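# Hold a stand-up pouch open by its two lips

## Task

Take the stand-up pouch by the two loose strips (lips) above its zip-lock seal, one lip per gripper, never squeezing both sides in the same gripper. Each lip must sit deep between its gripper's pads, above the seal. Pull the free edges of the lips at least a thumb's width apart at the grip points. At the finish the pouch must stand upright with its base on the table and its top sagging by less than a thumb's width, and both grippers must still be holding the lips apart.

## Robot and tools

Robot: two 6-joint arms, left_arm and right_arm, each ending in a parallel two-finger gripper. The calibrated bases in the scene frame are left_arm at (0, +0.322, -0.004) m and right_arm at (+0.008, -0.329, +0.002) m, both nearly unrotated.

Scene frame: the origin is at table-top height, halfway between the two bases, a little behind the near table edge. +x points out over the table, +z points up, and left_arm sits on the +y side. Arm names do not match image left or right.

Gripper: the fingers extend along the gripper's +z axis and close along its y axis. end_effector_position is the point between the pads, about 1 cm short of the fingertips.

The row: every command uses a row of 14 plain numbers covering both arms, even if only one arm moves. The first seven are for left_arm: waist, shoulder, elbow, wrist pitch, wrist yaw, wrist roll, then gripper opening. The next seven are the same for right_arm. Joint numbers are absolute target angles in radians, not offsets. Stated ranges: waist -2.618 to 3.054, shoulder 0.000 to 3.142, elbow 0.000 to 3.142, wrist pitch -1.571 to 1.571, wrist yaw -1.571 to 1.571, wrist roll -2.094 to 2.094. A real end stop may sit up to 0.059 rad either side of these. A target more than 0.059 rad beyond a stated end, and further out than the joint already is, makes the call fail. The opening is an absolute command from -1 (closed) to +1 (fully open). A 0 is a real command, so to leave a gripper as it is, resend its current value from Tool commands.

Motion limits: on each control step a joint's target stays within a fixed lead of its measured angle. The leads are 0.202 rad for the waist, 0.258 for the shoulder, 0.238 for the elbow, 0.573 for wrist pitch, and 0.522 for wrist yaw and roll. If a step's targets would move a gripper more than 100 mm, they are scaled back. Friction and weight can leave joints short of their targets, especially at long reach.

Tools:
- execute_actions(actions, cameras): actions is a list of actions. Each action is a list of up to 15 rows, and each row runs for one 1/30 s step. If an action has fewer rows, its last row repeats until 15 steps are used. An empty list just returns the state and images.
- move(target, speed, blend, opening_speed, blocking, cameras): target is one 14-number row, or up to 15 rows that differ only in joint angles. All joints travel together along smooth paths. speed is the peak rate, in rad/s from 0.01 to 2 (default 0.5), of the joint with the longest way to go; give one value or one per target. blend in rad rounds the corners at intermediate targets. opening_speed (0.2 or more per second, on the -1..1 scale) makes the fingers ramp instead of jumping. blocking=false returns after about 0.5 s while the move keeps running; while it runs, execute_actions is refused until you call wait or stop, and a new move replaces it. Paths do not avoid obstacles or the other arm. The result adds a 'move:' line whose ending is done, off_target (joint more than 0.035 rad off), moving, held or fault, possibly with limits=held, and names each arm's farthest-off joint.
- wait(seconds 0 to 10): lets time pass with the last commands held.
- stop(): brakes a running move.
- zoom_image(camera, region=[x0,y0,x1,y1]): crops a pixel region of at most 504x504 from a camera's latest image.
- read_manual(section): licence texts only.
- finished_scene(scene): must be called twice in separate replies. The first call asks you to recheck; the second ends the scene for good.

Cameras (896x504 each): cam_head_left, cam_head_right, cam_high, cam_low, cam_left_wrist, cam_right_wrist. The optional cameras argument picks which ones return images; [] returns none.

Result lines:
- end_effector_position (m) and end_effector_quat_wxyz are in the scene frame and are approximate.
- Joint positions and Joint velocities give each arm's six joints, then the gripper opening in metres (0.093 m = fully open; the rate is in m/s).
- Joint targets are the angles currently being driven toward. Resend them to hold a joint still.
- Tool commands shows the current gripper commands.
- grip_measured is the motor position on the -1..1 scale. The pads meet near -0.94, and each mm of gripped width adds about 0.0208, so it barely reveals a thin hold.
- Joint torques are total drive output, positive toward larger angles. They carry offsets and noise, and joints 1-3 wrap at ±28 N m.
- Step readings list joint angles at some steps, with HELD marking steps that were held back.
- 'joint sent to its limit' means a joint was driven to its real end.
- 'joint command not followed' means the clearance check altered targets. It does not keep the two grippers apart.
- MOTOR HOT appears at 75 °C. An OVER-TEMPERATURE FAULT at 90 °C folds that arm and idles it for the rest of the scene, and at 100 °C the arm drops.

Grip force is roughly 50-62 N per pad, with a brief spike at first contact. To keep a hold, keep sending the same closing number.

Avoid the following:
- Dropping the pouch or letting anything leave the table, which fails the task.
- Fast contacts, and targets set far past a contact, which strike or press hard.
- Arm-to-arm collisions, which can end the scene.
- Stretched arms, long heavy holds, or pushing at unreachable poses, which overheat motors.
- The bar and plate behind the bases, whose tops can stand up to about 3 cm above the table with no warning on contact.

The pouch may occasionally get a small push from outside.

Each tool is called after "Emit:" as name([rows], argument=value, ...), one row to a line, values as JSON.

## Session

Emit:
execute_actions(actions=[])

Scene clock: 0.00 s.
left_arm: end_effector_position=(+0.3569, +0.4257, +0.1095) grip_measured=+1.000 end_effector_quat_wxyz=(+0.271, -0.482, +0.833, -0.013) | right_arm: end_effector_position=(+0.4019, -0.0978, +0.3204) grip_measured=+1.000 end_effector_quat_wxyz=(+0.438, +0.031, +0.888, +0.133)
Joint names: [waist, shoulder, elbow, wrist pitch, wrist yaw, wrist roll]
Joint positions: left_arm=[0.176 1.512 1.042 -0.572 -0.165 -0.796 0.093] | right_arm=[0.632 1.635 1.715 -0.753 0.294 0.558 0.093]
Joint velocities: left_arm=[-0.002 -0.007 0.007 -0.022 -0.007 -0.051 0] | right_arm=[-0.007 0.002 0.002 -0.007 -0.037 -0.007 0]
Joint torques (N m): no reading
Heat: left arm: 32 °C; right arm: 30 °C.
Joint targets: left_arm=[0.174 1.507 1.050 -0.572 -0.162 -0.797] | right_arm=[0.631 1.632 1.721 -0.753 0.295 0.557]
Tool commands: left_gripper/opening=+1.0 right_gripper/opening=+1.0

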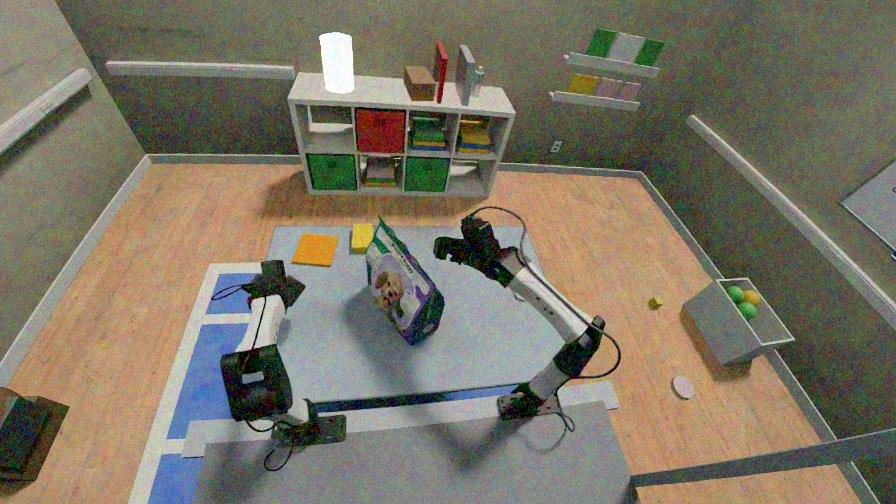

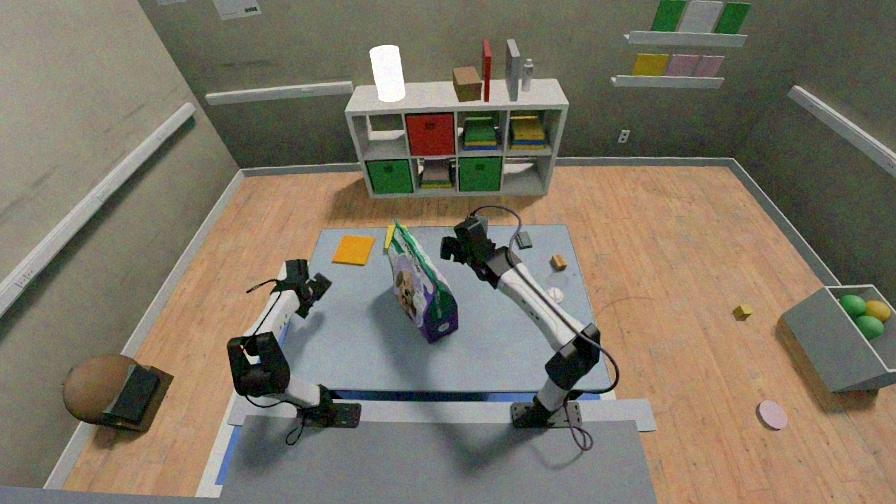

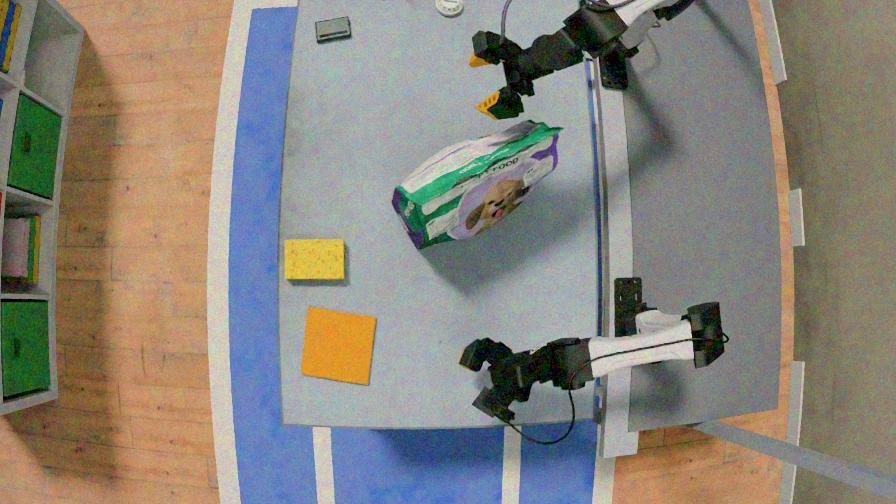

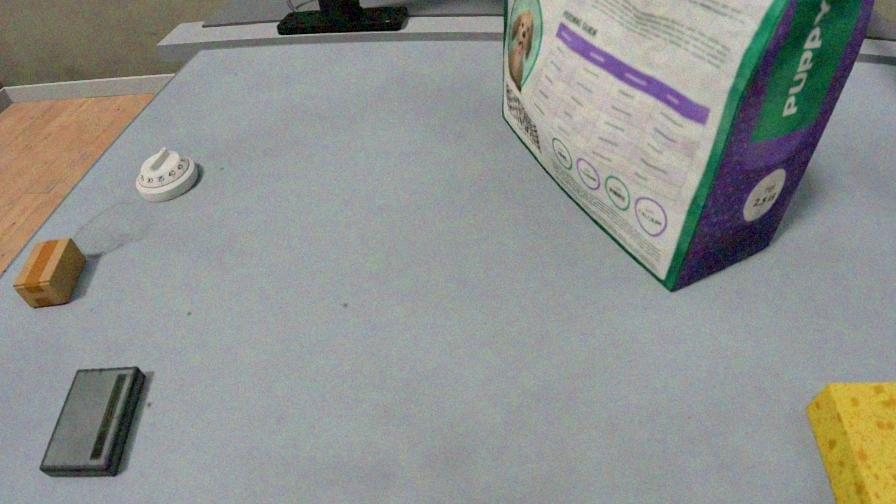

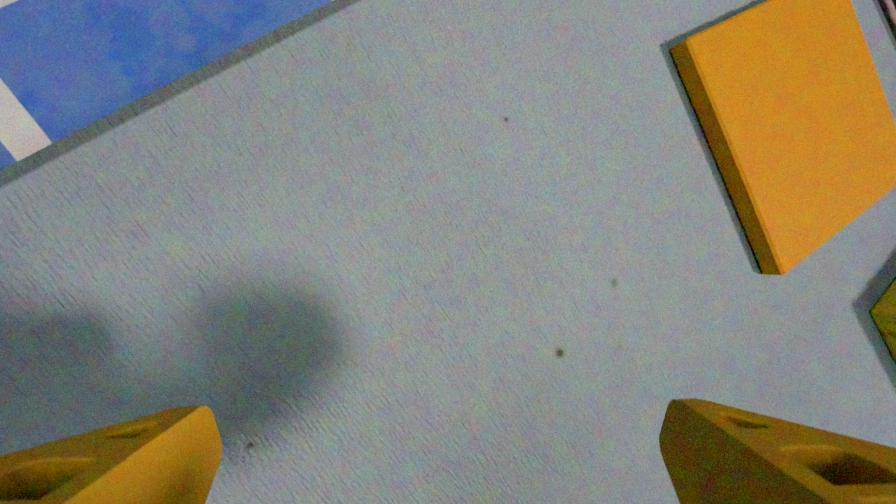

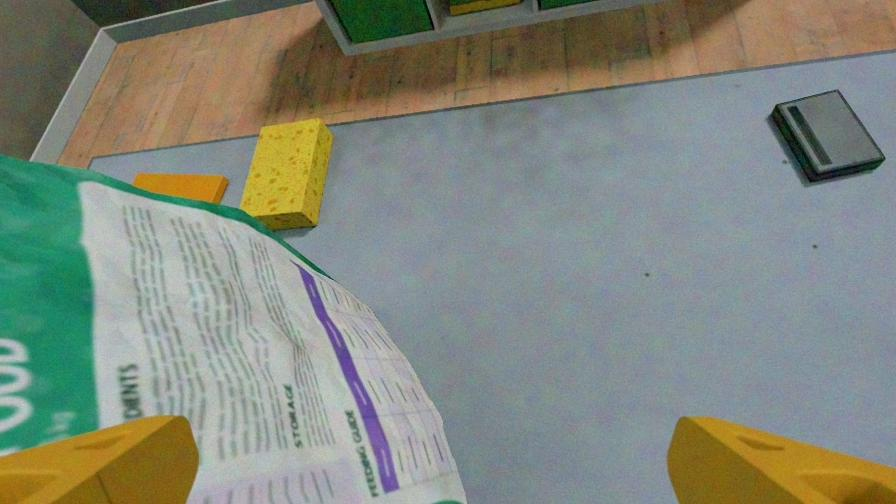

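Emit:
zoom_image(camera="cam_high", region=[370, 100, 590, 260])

Emit:
zoom_image(camera="cam_head_left", region=[340, 200, 480, 350])

Emit:
zoom_image(camera="cam_head_right", region=[360, 200, 500, 350])

Scaled by 2.291 from the camera's 896x504 image, which has a finer 1280x720 frame.

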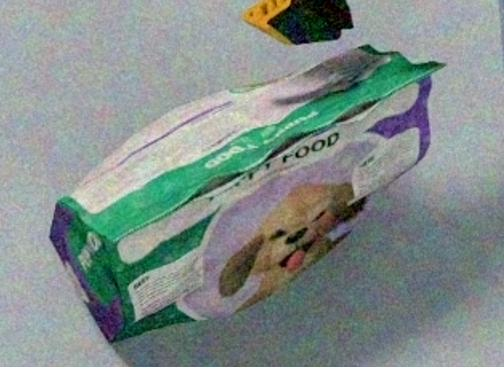

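Scaled by 3.360 from the camera's 896x504 image, which has a finer 1280x720 frame.

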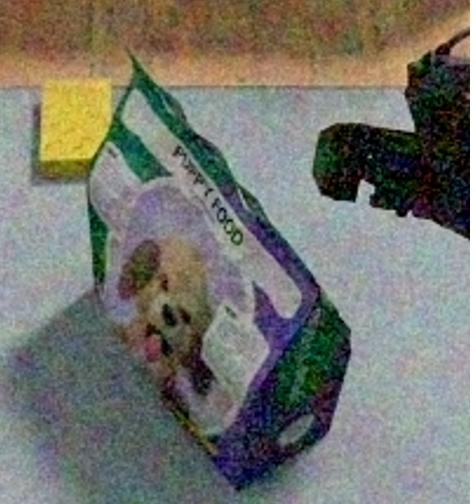

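Scaled by 3.360 from the camera's 896x504 image, which has a finer 1280x720 frame.

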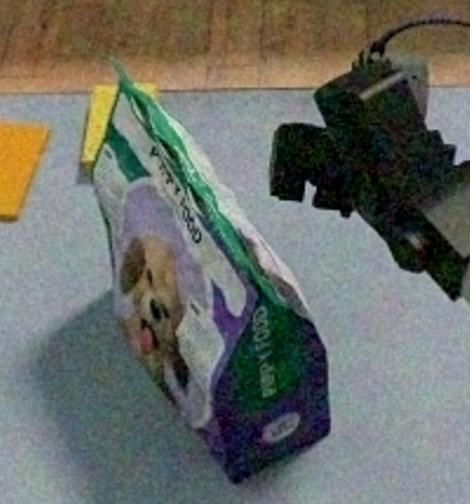

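Emit:
move(target=[-0.62, 1.0, 1.5, -0.75, 0, 0, 1, 0.85, 1.142, 1.608, -0.816, 0, 0, 1], speed=0.8)

Scene clock: 49.87 s.
left_arm: end_effector_position=(+0.2436, +0.1682, +0.4500) grip_measured=+1.000 end_effector_quat_wxyz=(+0.598, +0.218, +0.748, -0.187) | right_arm: end_effector_position=(+0.2167, -0.0862, +0.4516) grip_measured=+1.000 end_effector_quat_wxyz=(+0.542, -0.328, +0.736, +0.239)
Joint names: [waist, shoulder, elbow, wrist pitch, wrist yaw, wrist roll]
Joint positions: left_arm=[-0.614 0.994 1.492 -0.736 -0.008 -0.006 0.093] | right_arm=[0.845 1.135 1.621 -0.805 0.005 0.011 0.093]
Joint velocities: left_arm=[-0.022 -0.007 0.012 0.007 -0.037 -0.051 0] | right_arm=[-0.012 -0.002 -0.017 -0.007 -0.007 0.066 0]
Joint torques (N m): left_arm=[0.18 -0.17 6.76 1.99 0.11 0.06] | right_arm=[0.31 -1.43 4.34 2.37 -0.11 -0.23]
Heat: left arm: 37 °C; right arm: 37 °C.
Joint targets: left_arm=[-0.620 1.000 1.500 -0.750 0.000 0.000] | right_arm=[0.850 1.142 1.608 -0.816 0.000 0.000]
move: done
camera_calibration:
cam_left_wrist: T_world_to_cam=[[-0.57398, -0.818549, 0.0228932, 0.264253], [-0.512323, 0.337159, -0.789842, 0.462532], [0.638806, -0.465082, -0.612884, 0.281376], [0, 0, 0, 1]] pos_world=[0.208897, 0.19122, 0.531728]
cam_right_wrist: T_world_to_cam=[[0.73124, -0.681473, 0.0297017, -0.233032], [-0.451145, -0.515833, -0.728275, 0.421265], [0.511621, 0.519144, -0.684641, 0.326487], [0, 0, 0, 1]] pos_world=[0.193416, -0.110997, 0.537245]

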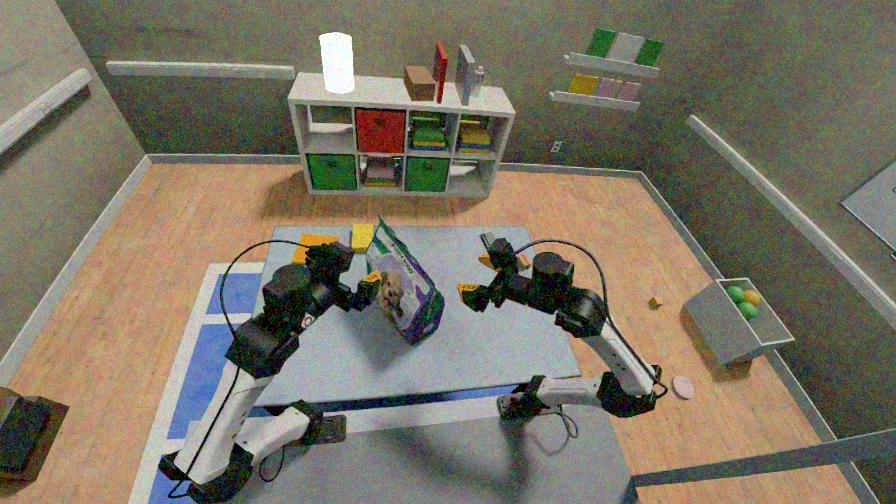

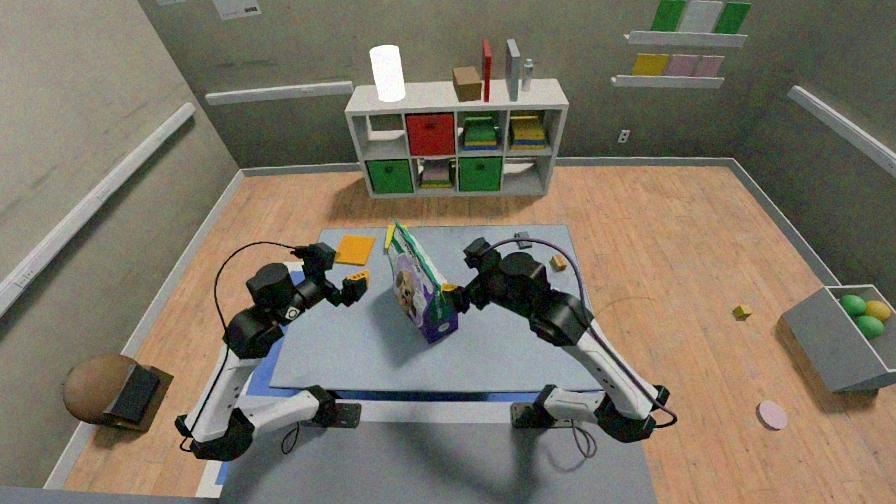

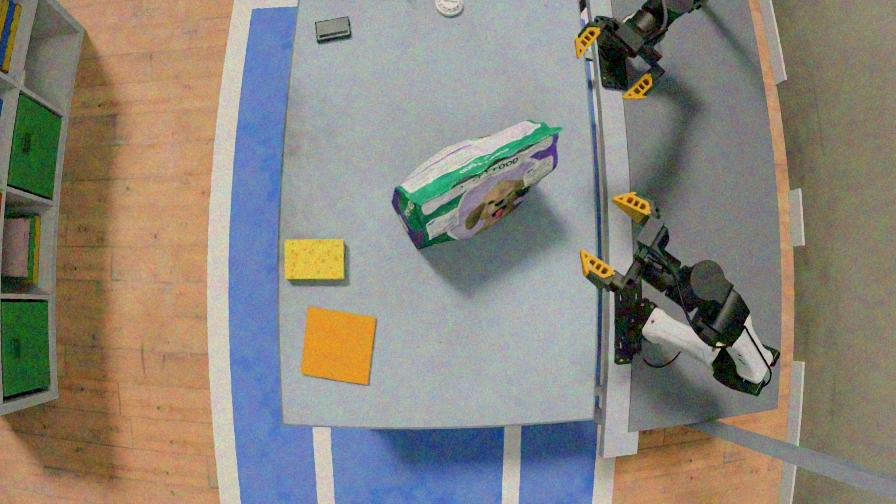

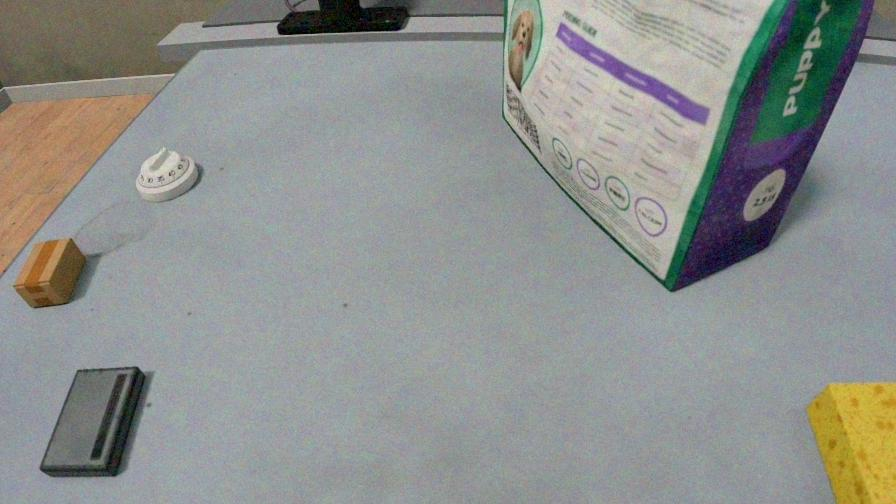

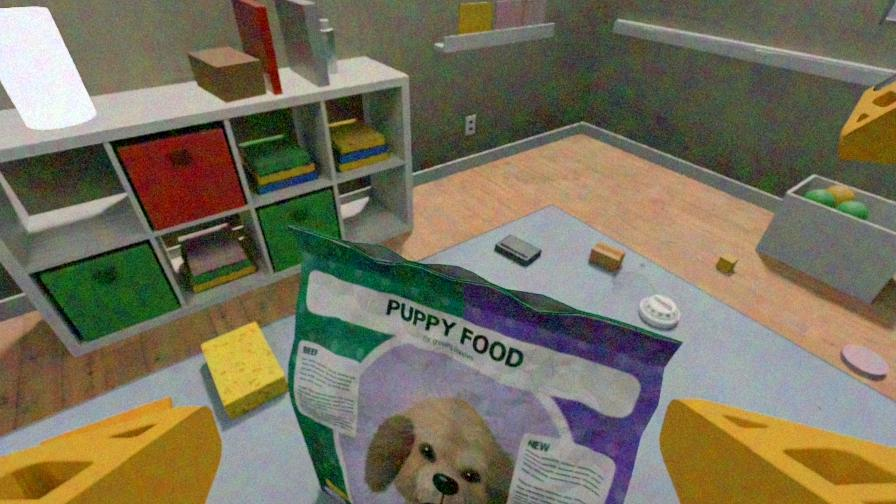

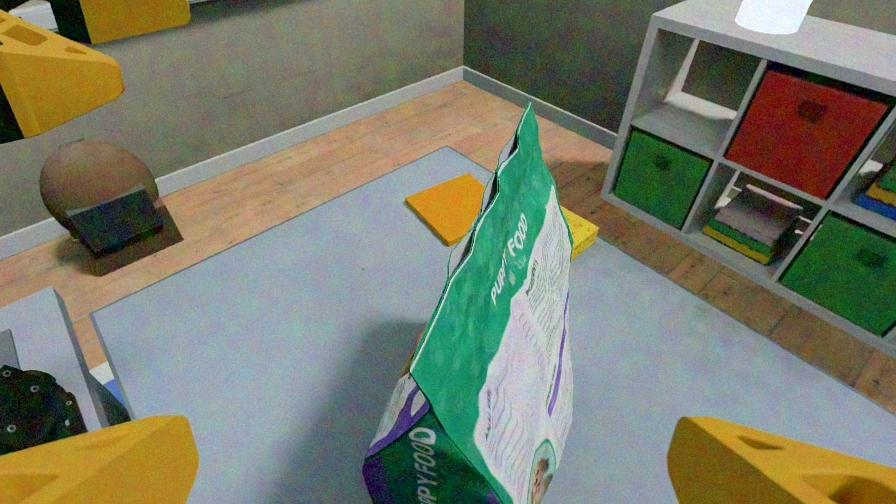

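Emit:
zoom_image(camera="cam_left_wrist", region=[280, 200, 700, 420])

Emit:
zoom_image(camera="cam_right_wrist", region=[380, 90, 620, 400])

Emit:
zoom_image(camera="cam_high", region=[380, 110, 580, 220])

Scaled by 1.200 from the camera's 896x504 image, which has a finer 1280x720 frame.

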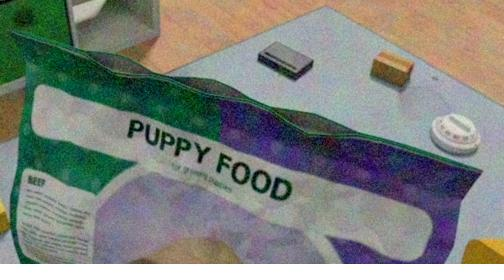

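Scaled by 1.626 from the camera's 896x504 image, which has a finer 1280x720 frame.

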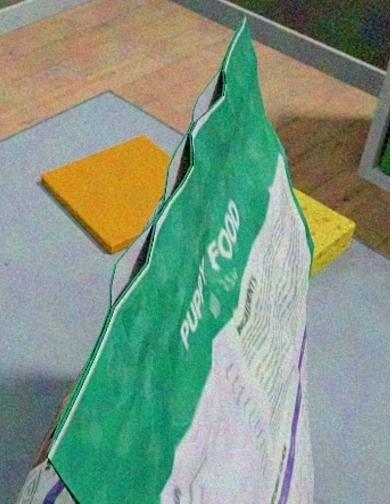

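Scaled by 2.520 from the camera's 896x504 image, which has a finer 1280x720 frame.

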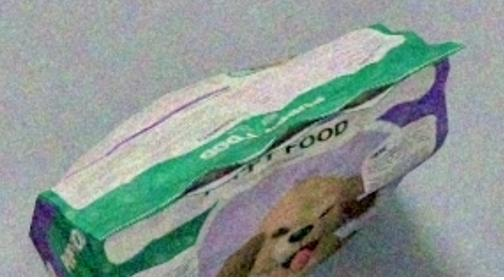

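Emit:
move(target=[-0.62, 1.0, 1.5, -0.75, 0, 0, 1, 0.993, 1.75, 2.169, -1.2, 0.37, 0.332, -0.2], speed=0.5)

Scene clock: 100.40 s.
left_arm: end_effector_position=(+0.2434, +0.1682, +0.4495) grip_measured=+1.000 end_effector_quat_wxyz=(+0.597, +0.219, +0.749, -0.186) | right_arm: end_effector_position=(+0.2870, -0.0031, +0.3693) grip_measured=-0.198 end_effector_quat_wxyz=(+0.408, -0.233, +0.878, +0.095)
Joint names: [waist, shoulder, elbow, wrist pitch, wrist yaw, wrist roll]
Joint positions: left_arm=[-0.614 0.994 1.492 -0.738 -0.008 -0.005 0.093] | right_arm=[0.99 1.744 2.146 -1.191 0.363 0.321 0.036]
Joint velocities: left_arm=[-0.012 -0.017 -0.002 -0.037 0.037 0.007 0] | right_arm=[0.012 -0.012 -0.027 -0.037 -0.081 -0.007 -0.001]
Joint torques (N m): left_arm=[0.25 -0.17 6.94 2.03 0.13 0.07] | right_arm=[0.17 -6.71 7.35 1.92 0.24 0.03]
Heat: left arm: 39 °C; right arm: 38 °C.
Joint targets: left_arm=[-0.620 1.000 1.500 -0.750 0.000 0.000] | right_arm=[0.993 1.750 2.169 -1.200 0.370 0.332]
move: done
camera_calibration:
cam_left_wrist: T_world_to_cam=[[-0.574415, -0.818261, 0.0222701, 0.264528], [-0.513088, 0.338721, -0.788675, 0.461514], [0.637799, -0.464454, -0.614407, 0.282], [0, 0, 0, 1]] pos_world=[0.208887, 0.191104, 0.531357]
cam_right_wrist: T_world_to_cam=[[0.482678, -0.87422, 0.0525524, -0.163037], [-0.791714, -0.461205, -0.400599, 0.412813], [0.374449, 0.151754, -0.914745, 0.314197], [0, 0, 0, 1]] pos_world=[0.287874, 0.000181153, 0.461351]

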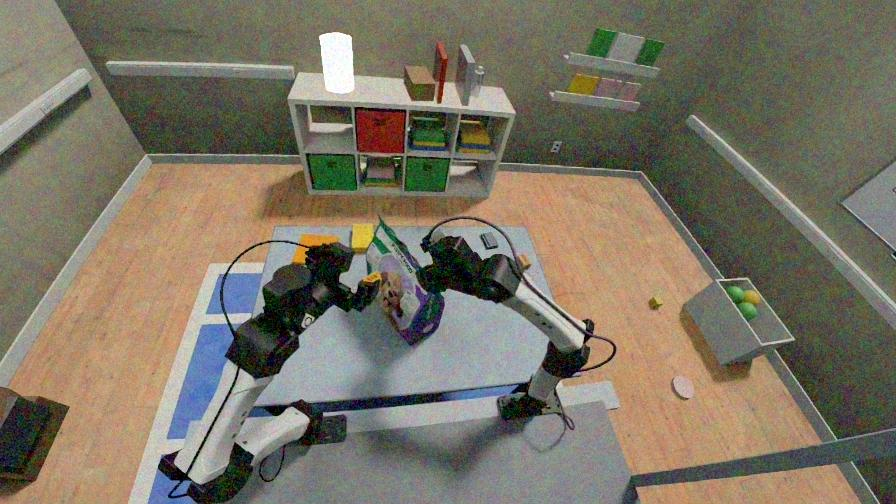

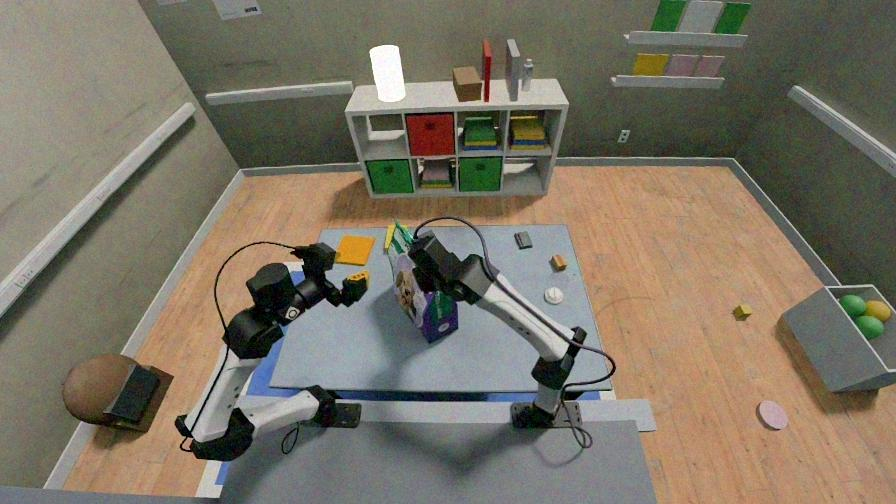

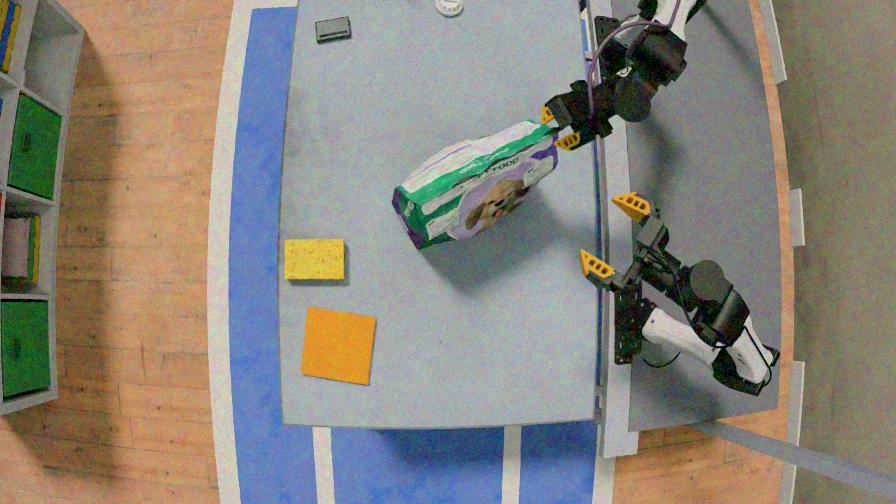

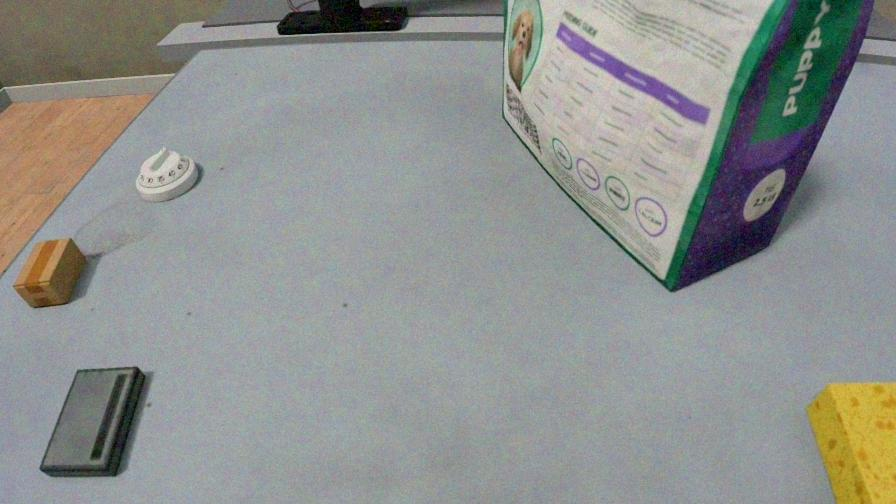

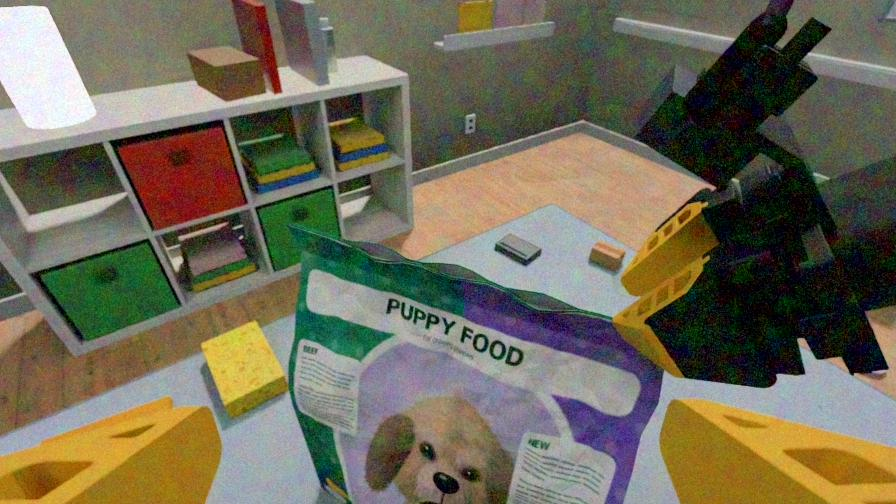

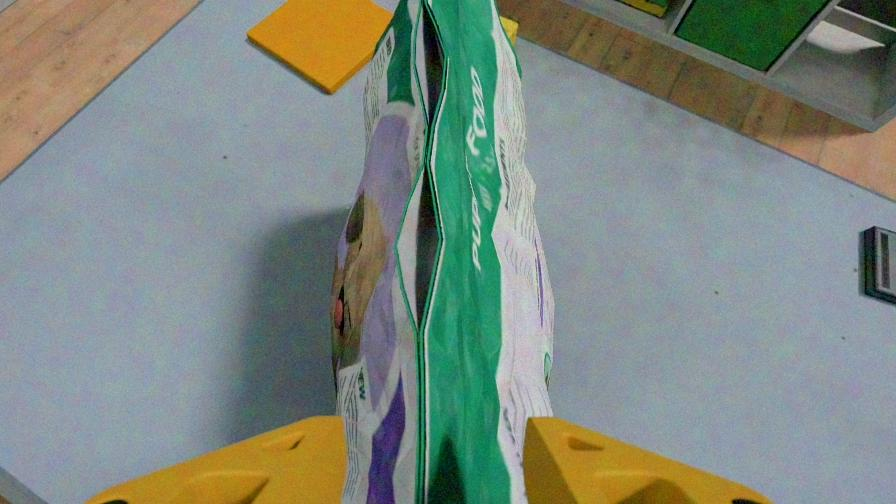

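Emit:
zoom_image(camera="cam_right_wrist", region=[330, 0, 540, 504])

Emit:
zoom_image(camera="cam_right_wrist", region=[360, 150, 480, 350])

Emit:
zoom_image(camera="cam_left_wrist", region=[430, 230, 680, 370])

Scaled by 1.000.

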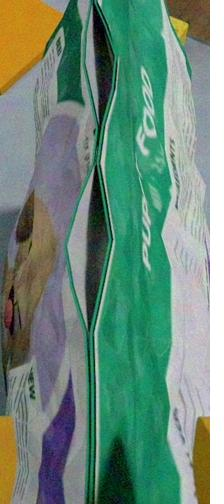

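Scaled by 2.520 from the camera's 896x504 image, which has a finer 1280x720 frame.

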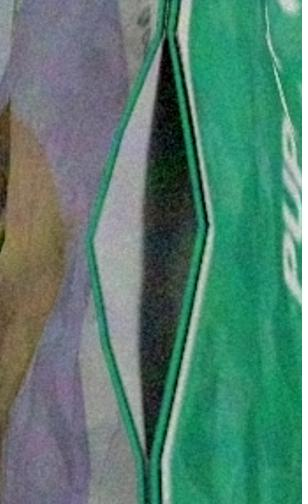

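Scaled by 2.016 from the camera's 896x504 image, which has a finer 1280x720 frame.

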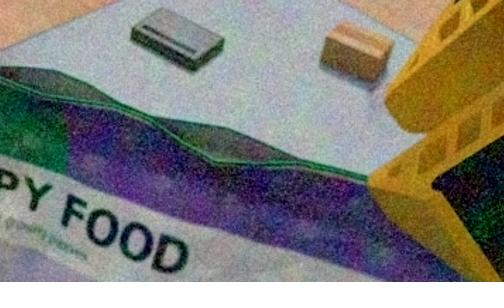

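Emit:
move(target=[-0.62, 1.0, 1.5, -0.75, 0, 0, 1, 0.93, 1.962, 2.418, -1.262, 0.312, 0.308, -0.6], speed=0.3)

Emit:
zoom_image(camera="cam_right_wrist", region=[300, 250, 600, 504])

Emit:
zoom_image(camera="cam_left_wrist", region=[400, 200, 700, 400])

Scene clock: 125.27 s.
left_arm: end_effector_position=(+0.2434, +0.1682, +0.4494) grip_measured=+1.000 end_effector_quat_wxyz=(+0.597, +0.219, +0.749, -0.186) | right_arm: end_effector_position=(+0.3247, +0.0207, +0.3593) grip_measured=-0.598 end_effector_quat_wxyz=(+0.393, -0.222, +0.887, +0.096)
Joint names: [waist, shoulder, elbow, wrist pitch, wrist yaw, wrist roll]
Joint positions: left_arm=[-0.614 0.994 1.492 -0.738 -0.008 -0.005 0.093] | right_arm=[0.936 1.949 2.395 -1.253 0.317 0.318 0.016]
Joint velocities: left_arm=[-0.002 -0.012 0.002 -0.007 -0.051 0.081 0] | right_arm=[-0.017 -0.012 -0.002 0.066 -0.007 0.037 -0.001]
Joint torques (N m): left_arm=[0.14 -0.13 6.71 2.03 0.11 0.05] | right_arm=[-0.44 -7.84 7.2 1.9 0.15 -0.21]
Heat: left arm: 40 °C; right arm: 37 °C.
Joint targets: left_arm=[-0.620 1.000 1.500 -0.750 0.000 0.000] | right_arm=[0.930 1.962 2.418 -1.262 0.312 0.308]
move: done
camera_calibration:
cam_left_wrist: T_world_to_cam=[[-0.574413, -0.818262, 0.0222781, 0.264524], [-0.513336, 0.338891, -0.788441, 0.461357], [0.637602, -0.464327, -0.614707, 0.282122], [0, 0, 0, 1]] pos_world=[0.208896, 0.191097, 0.531282]
cam_right_wrist: T_world_to_cam=[[0.467242, -0.883488, 0.0336693, -0.147852], [-0.814482, -0.444938, -0.372356, 0.446508], [0.343953, 0.146557, -0.927479, 0.301929], [0, 0, 0, 1]] pos_world=[0.328907, 0.0237927, 0.451271]

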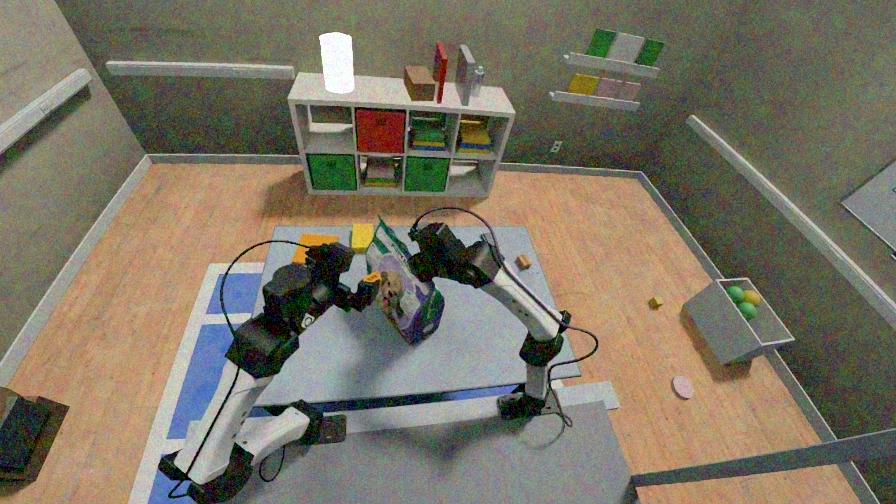

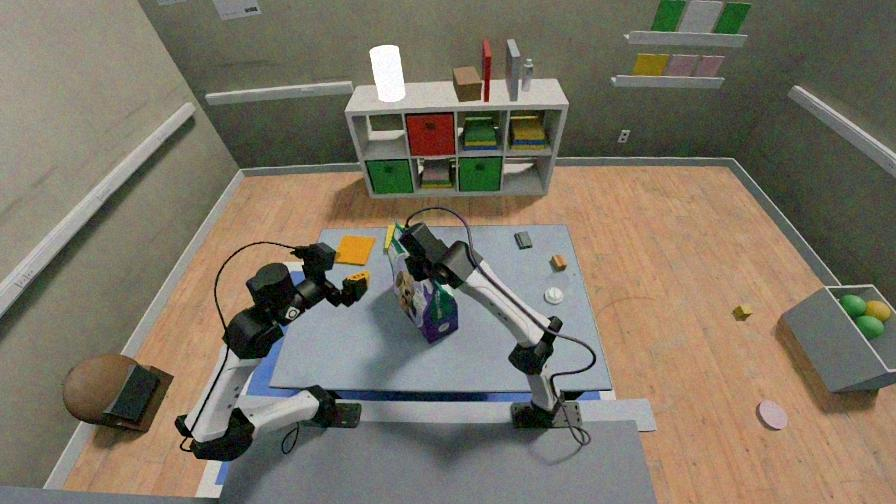

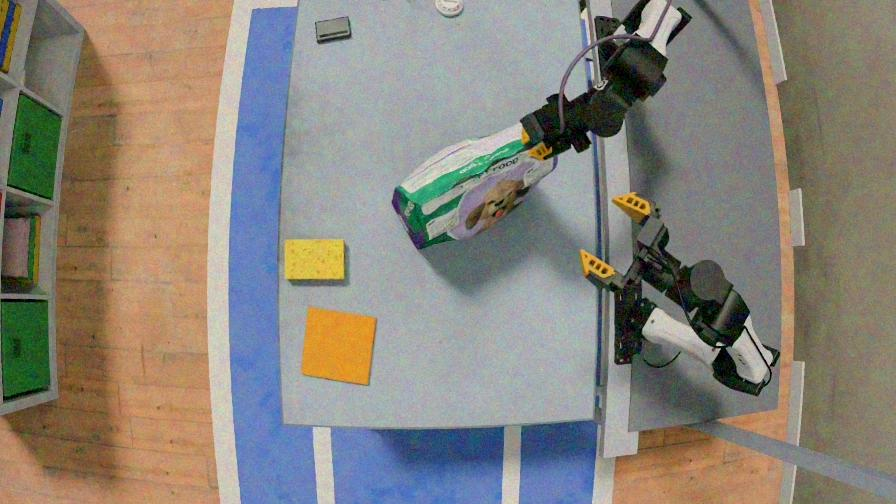

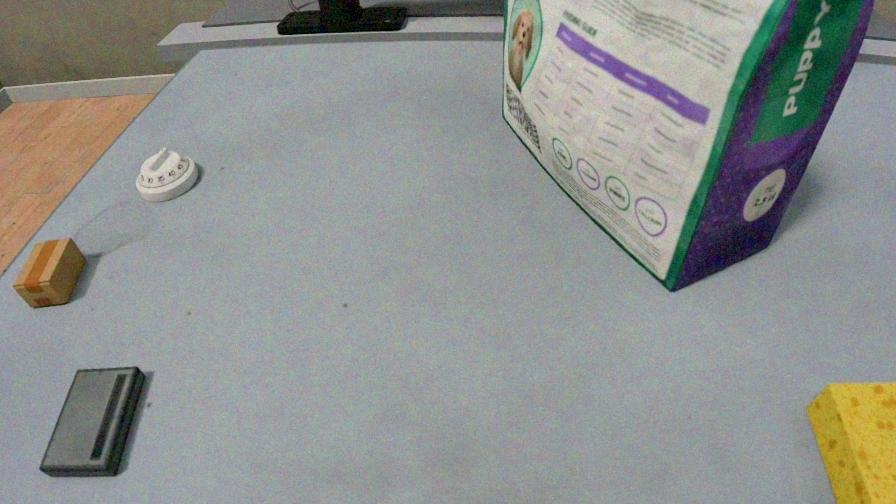

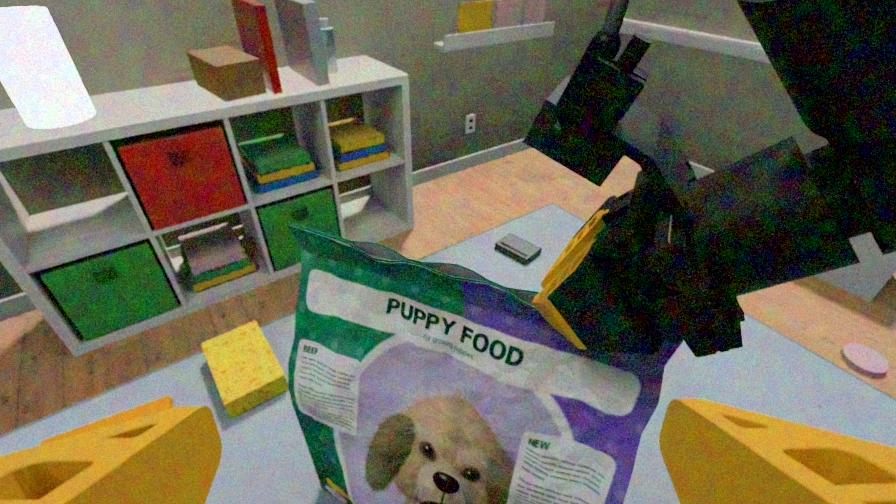

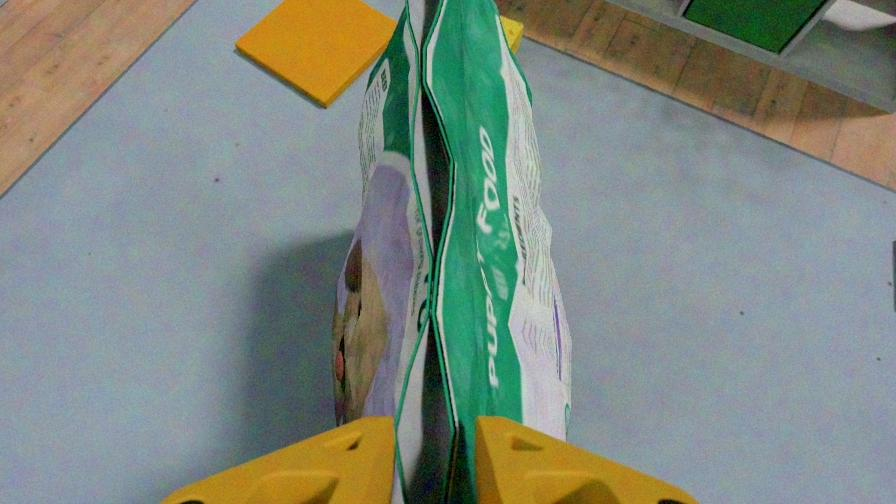

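Scaled by 1.680 from the camera's 896x504 image, which has a finer 1280x720 frame.

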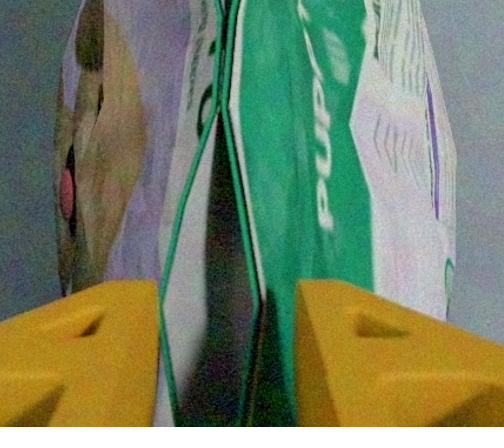

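Scaled by 1.680 from the camera's 896x504 image, which has a finer 1280x720 frame.

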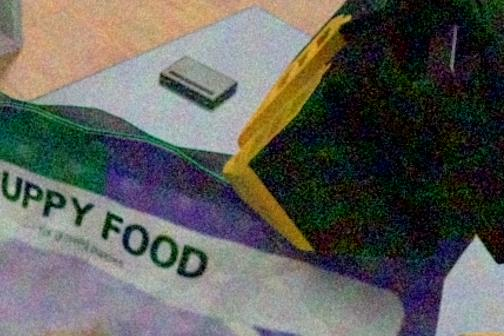

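Emit:
move(target=[-0.62, 1.0, 1.5, -0.75, 0, 0, 1, 0.906, 1.98, 2.453, -1.275, 0.296, 0.291, -0.6], speed=0.3, cameras=["cam_right_wrist","cam_left_wrist"])

Emit:
zoom_image(camera="cam_right_wrist", region=[300, 250, 600, 504])

Scene clock: 138.03 s.
left_arm: end_effector_position=(+0.2434, +0.1682, +0.4494) grip_measured=+1.000 end_effector_quat_wxyz=(+0.597, +0.219, +0.749, -0.186) | right_arm: end_effector_position=(+0.3319, +0.0167, +0.3630) grip_measured=-0.598 end_effector_quat_wxyz=(+0.394, -0.222, +0.886, +0.098)
Joint names: [waist, shoulder, elbow, wrist pitch, wrist yaw, wrist roll]
Joint positions: left_arm=[-0.614 0.994 1.492 -0.738 -0.008 -0.005 0.093] | right_arm=[0.913 1.964 2.43 -1.264 0.3 0.302 0.016]
Joint velocities: left_arm=[-0.002 0.012 -0.007 0.037 0.081 -0.022 0] | right_arm=[-0.012 -0.007 -0.002 -0.022 0.007 -0.007 0]
Joint torques (N m): left_arm=[0.34 -0.17 6.86 2 0.11 0.07] | right_arm=[-0.59 -7.47 7.17 1.88 0.11 -0.24]
Heat: left arm: 41 °C; right arm: 37 °C.
Joint targets: left_arm=[-0.620 1.000 1.500 -0.750 0.000 0.000] | right_arm=[0.906 1.980 2.453 -1.275 0.296 0.291]
move: done
camera_calibration:
cam_left_wrist: T_world_to_cam=[[-0.574413, -0.818262, 0.0222781, 0.264524], [-0.513336, 0.338891, -0.788441, 0.461357], [0.637602, -0.464327, -0.614707, 0.282122], [0, 0, 0, 1]] pos_world=[0.208896, 0.191097, 0.531282]
cam_right_wrist: T_world_to_cam=[[0.467422, -0.88352, 0.0301541, -0.153711], [-0.813866, -0.443389, -0.375539, 0.452888], [0.345166, 0.150994, -0.926316, 0.30253], [0, 0, 0, 1]] pos_world=[0.336015, 0.0193191, 0.45495]
Images, in order (width x height): cam_left_wrist 896x504, cam_right_wrist 896x504.

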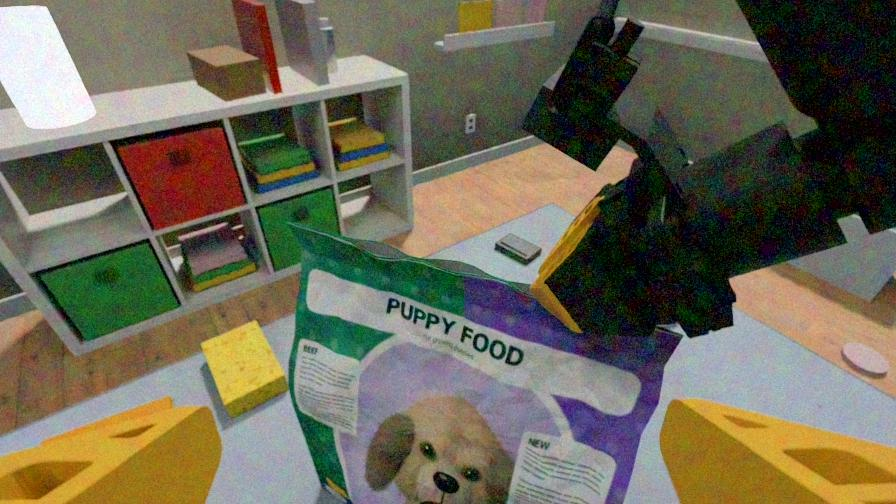

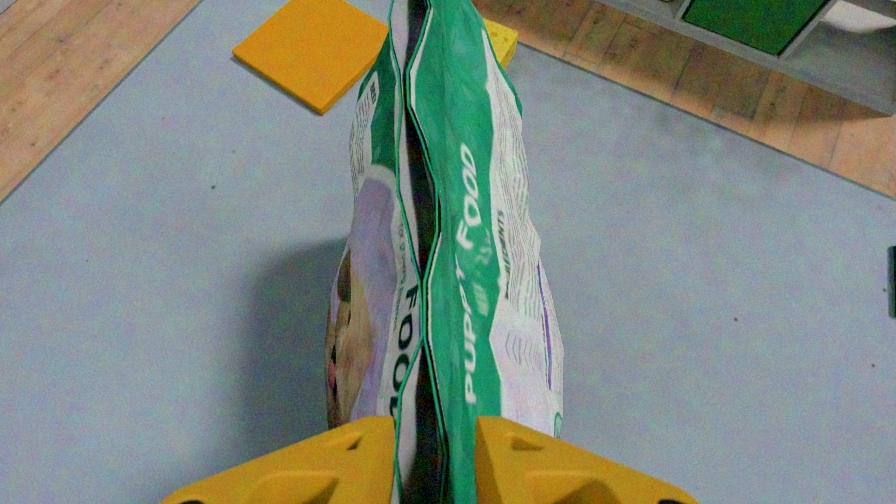

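Scaled by 1.680 from the camera's 896x504 image, which has a finer 1280x720 frame.

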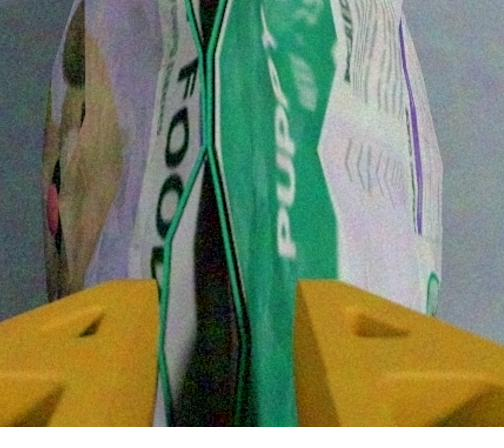

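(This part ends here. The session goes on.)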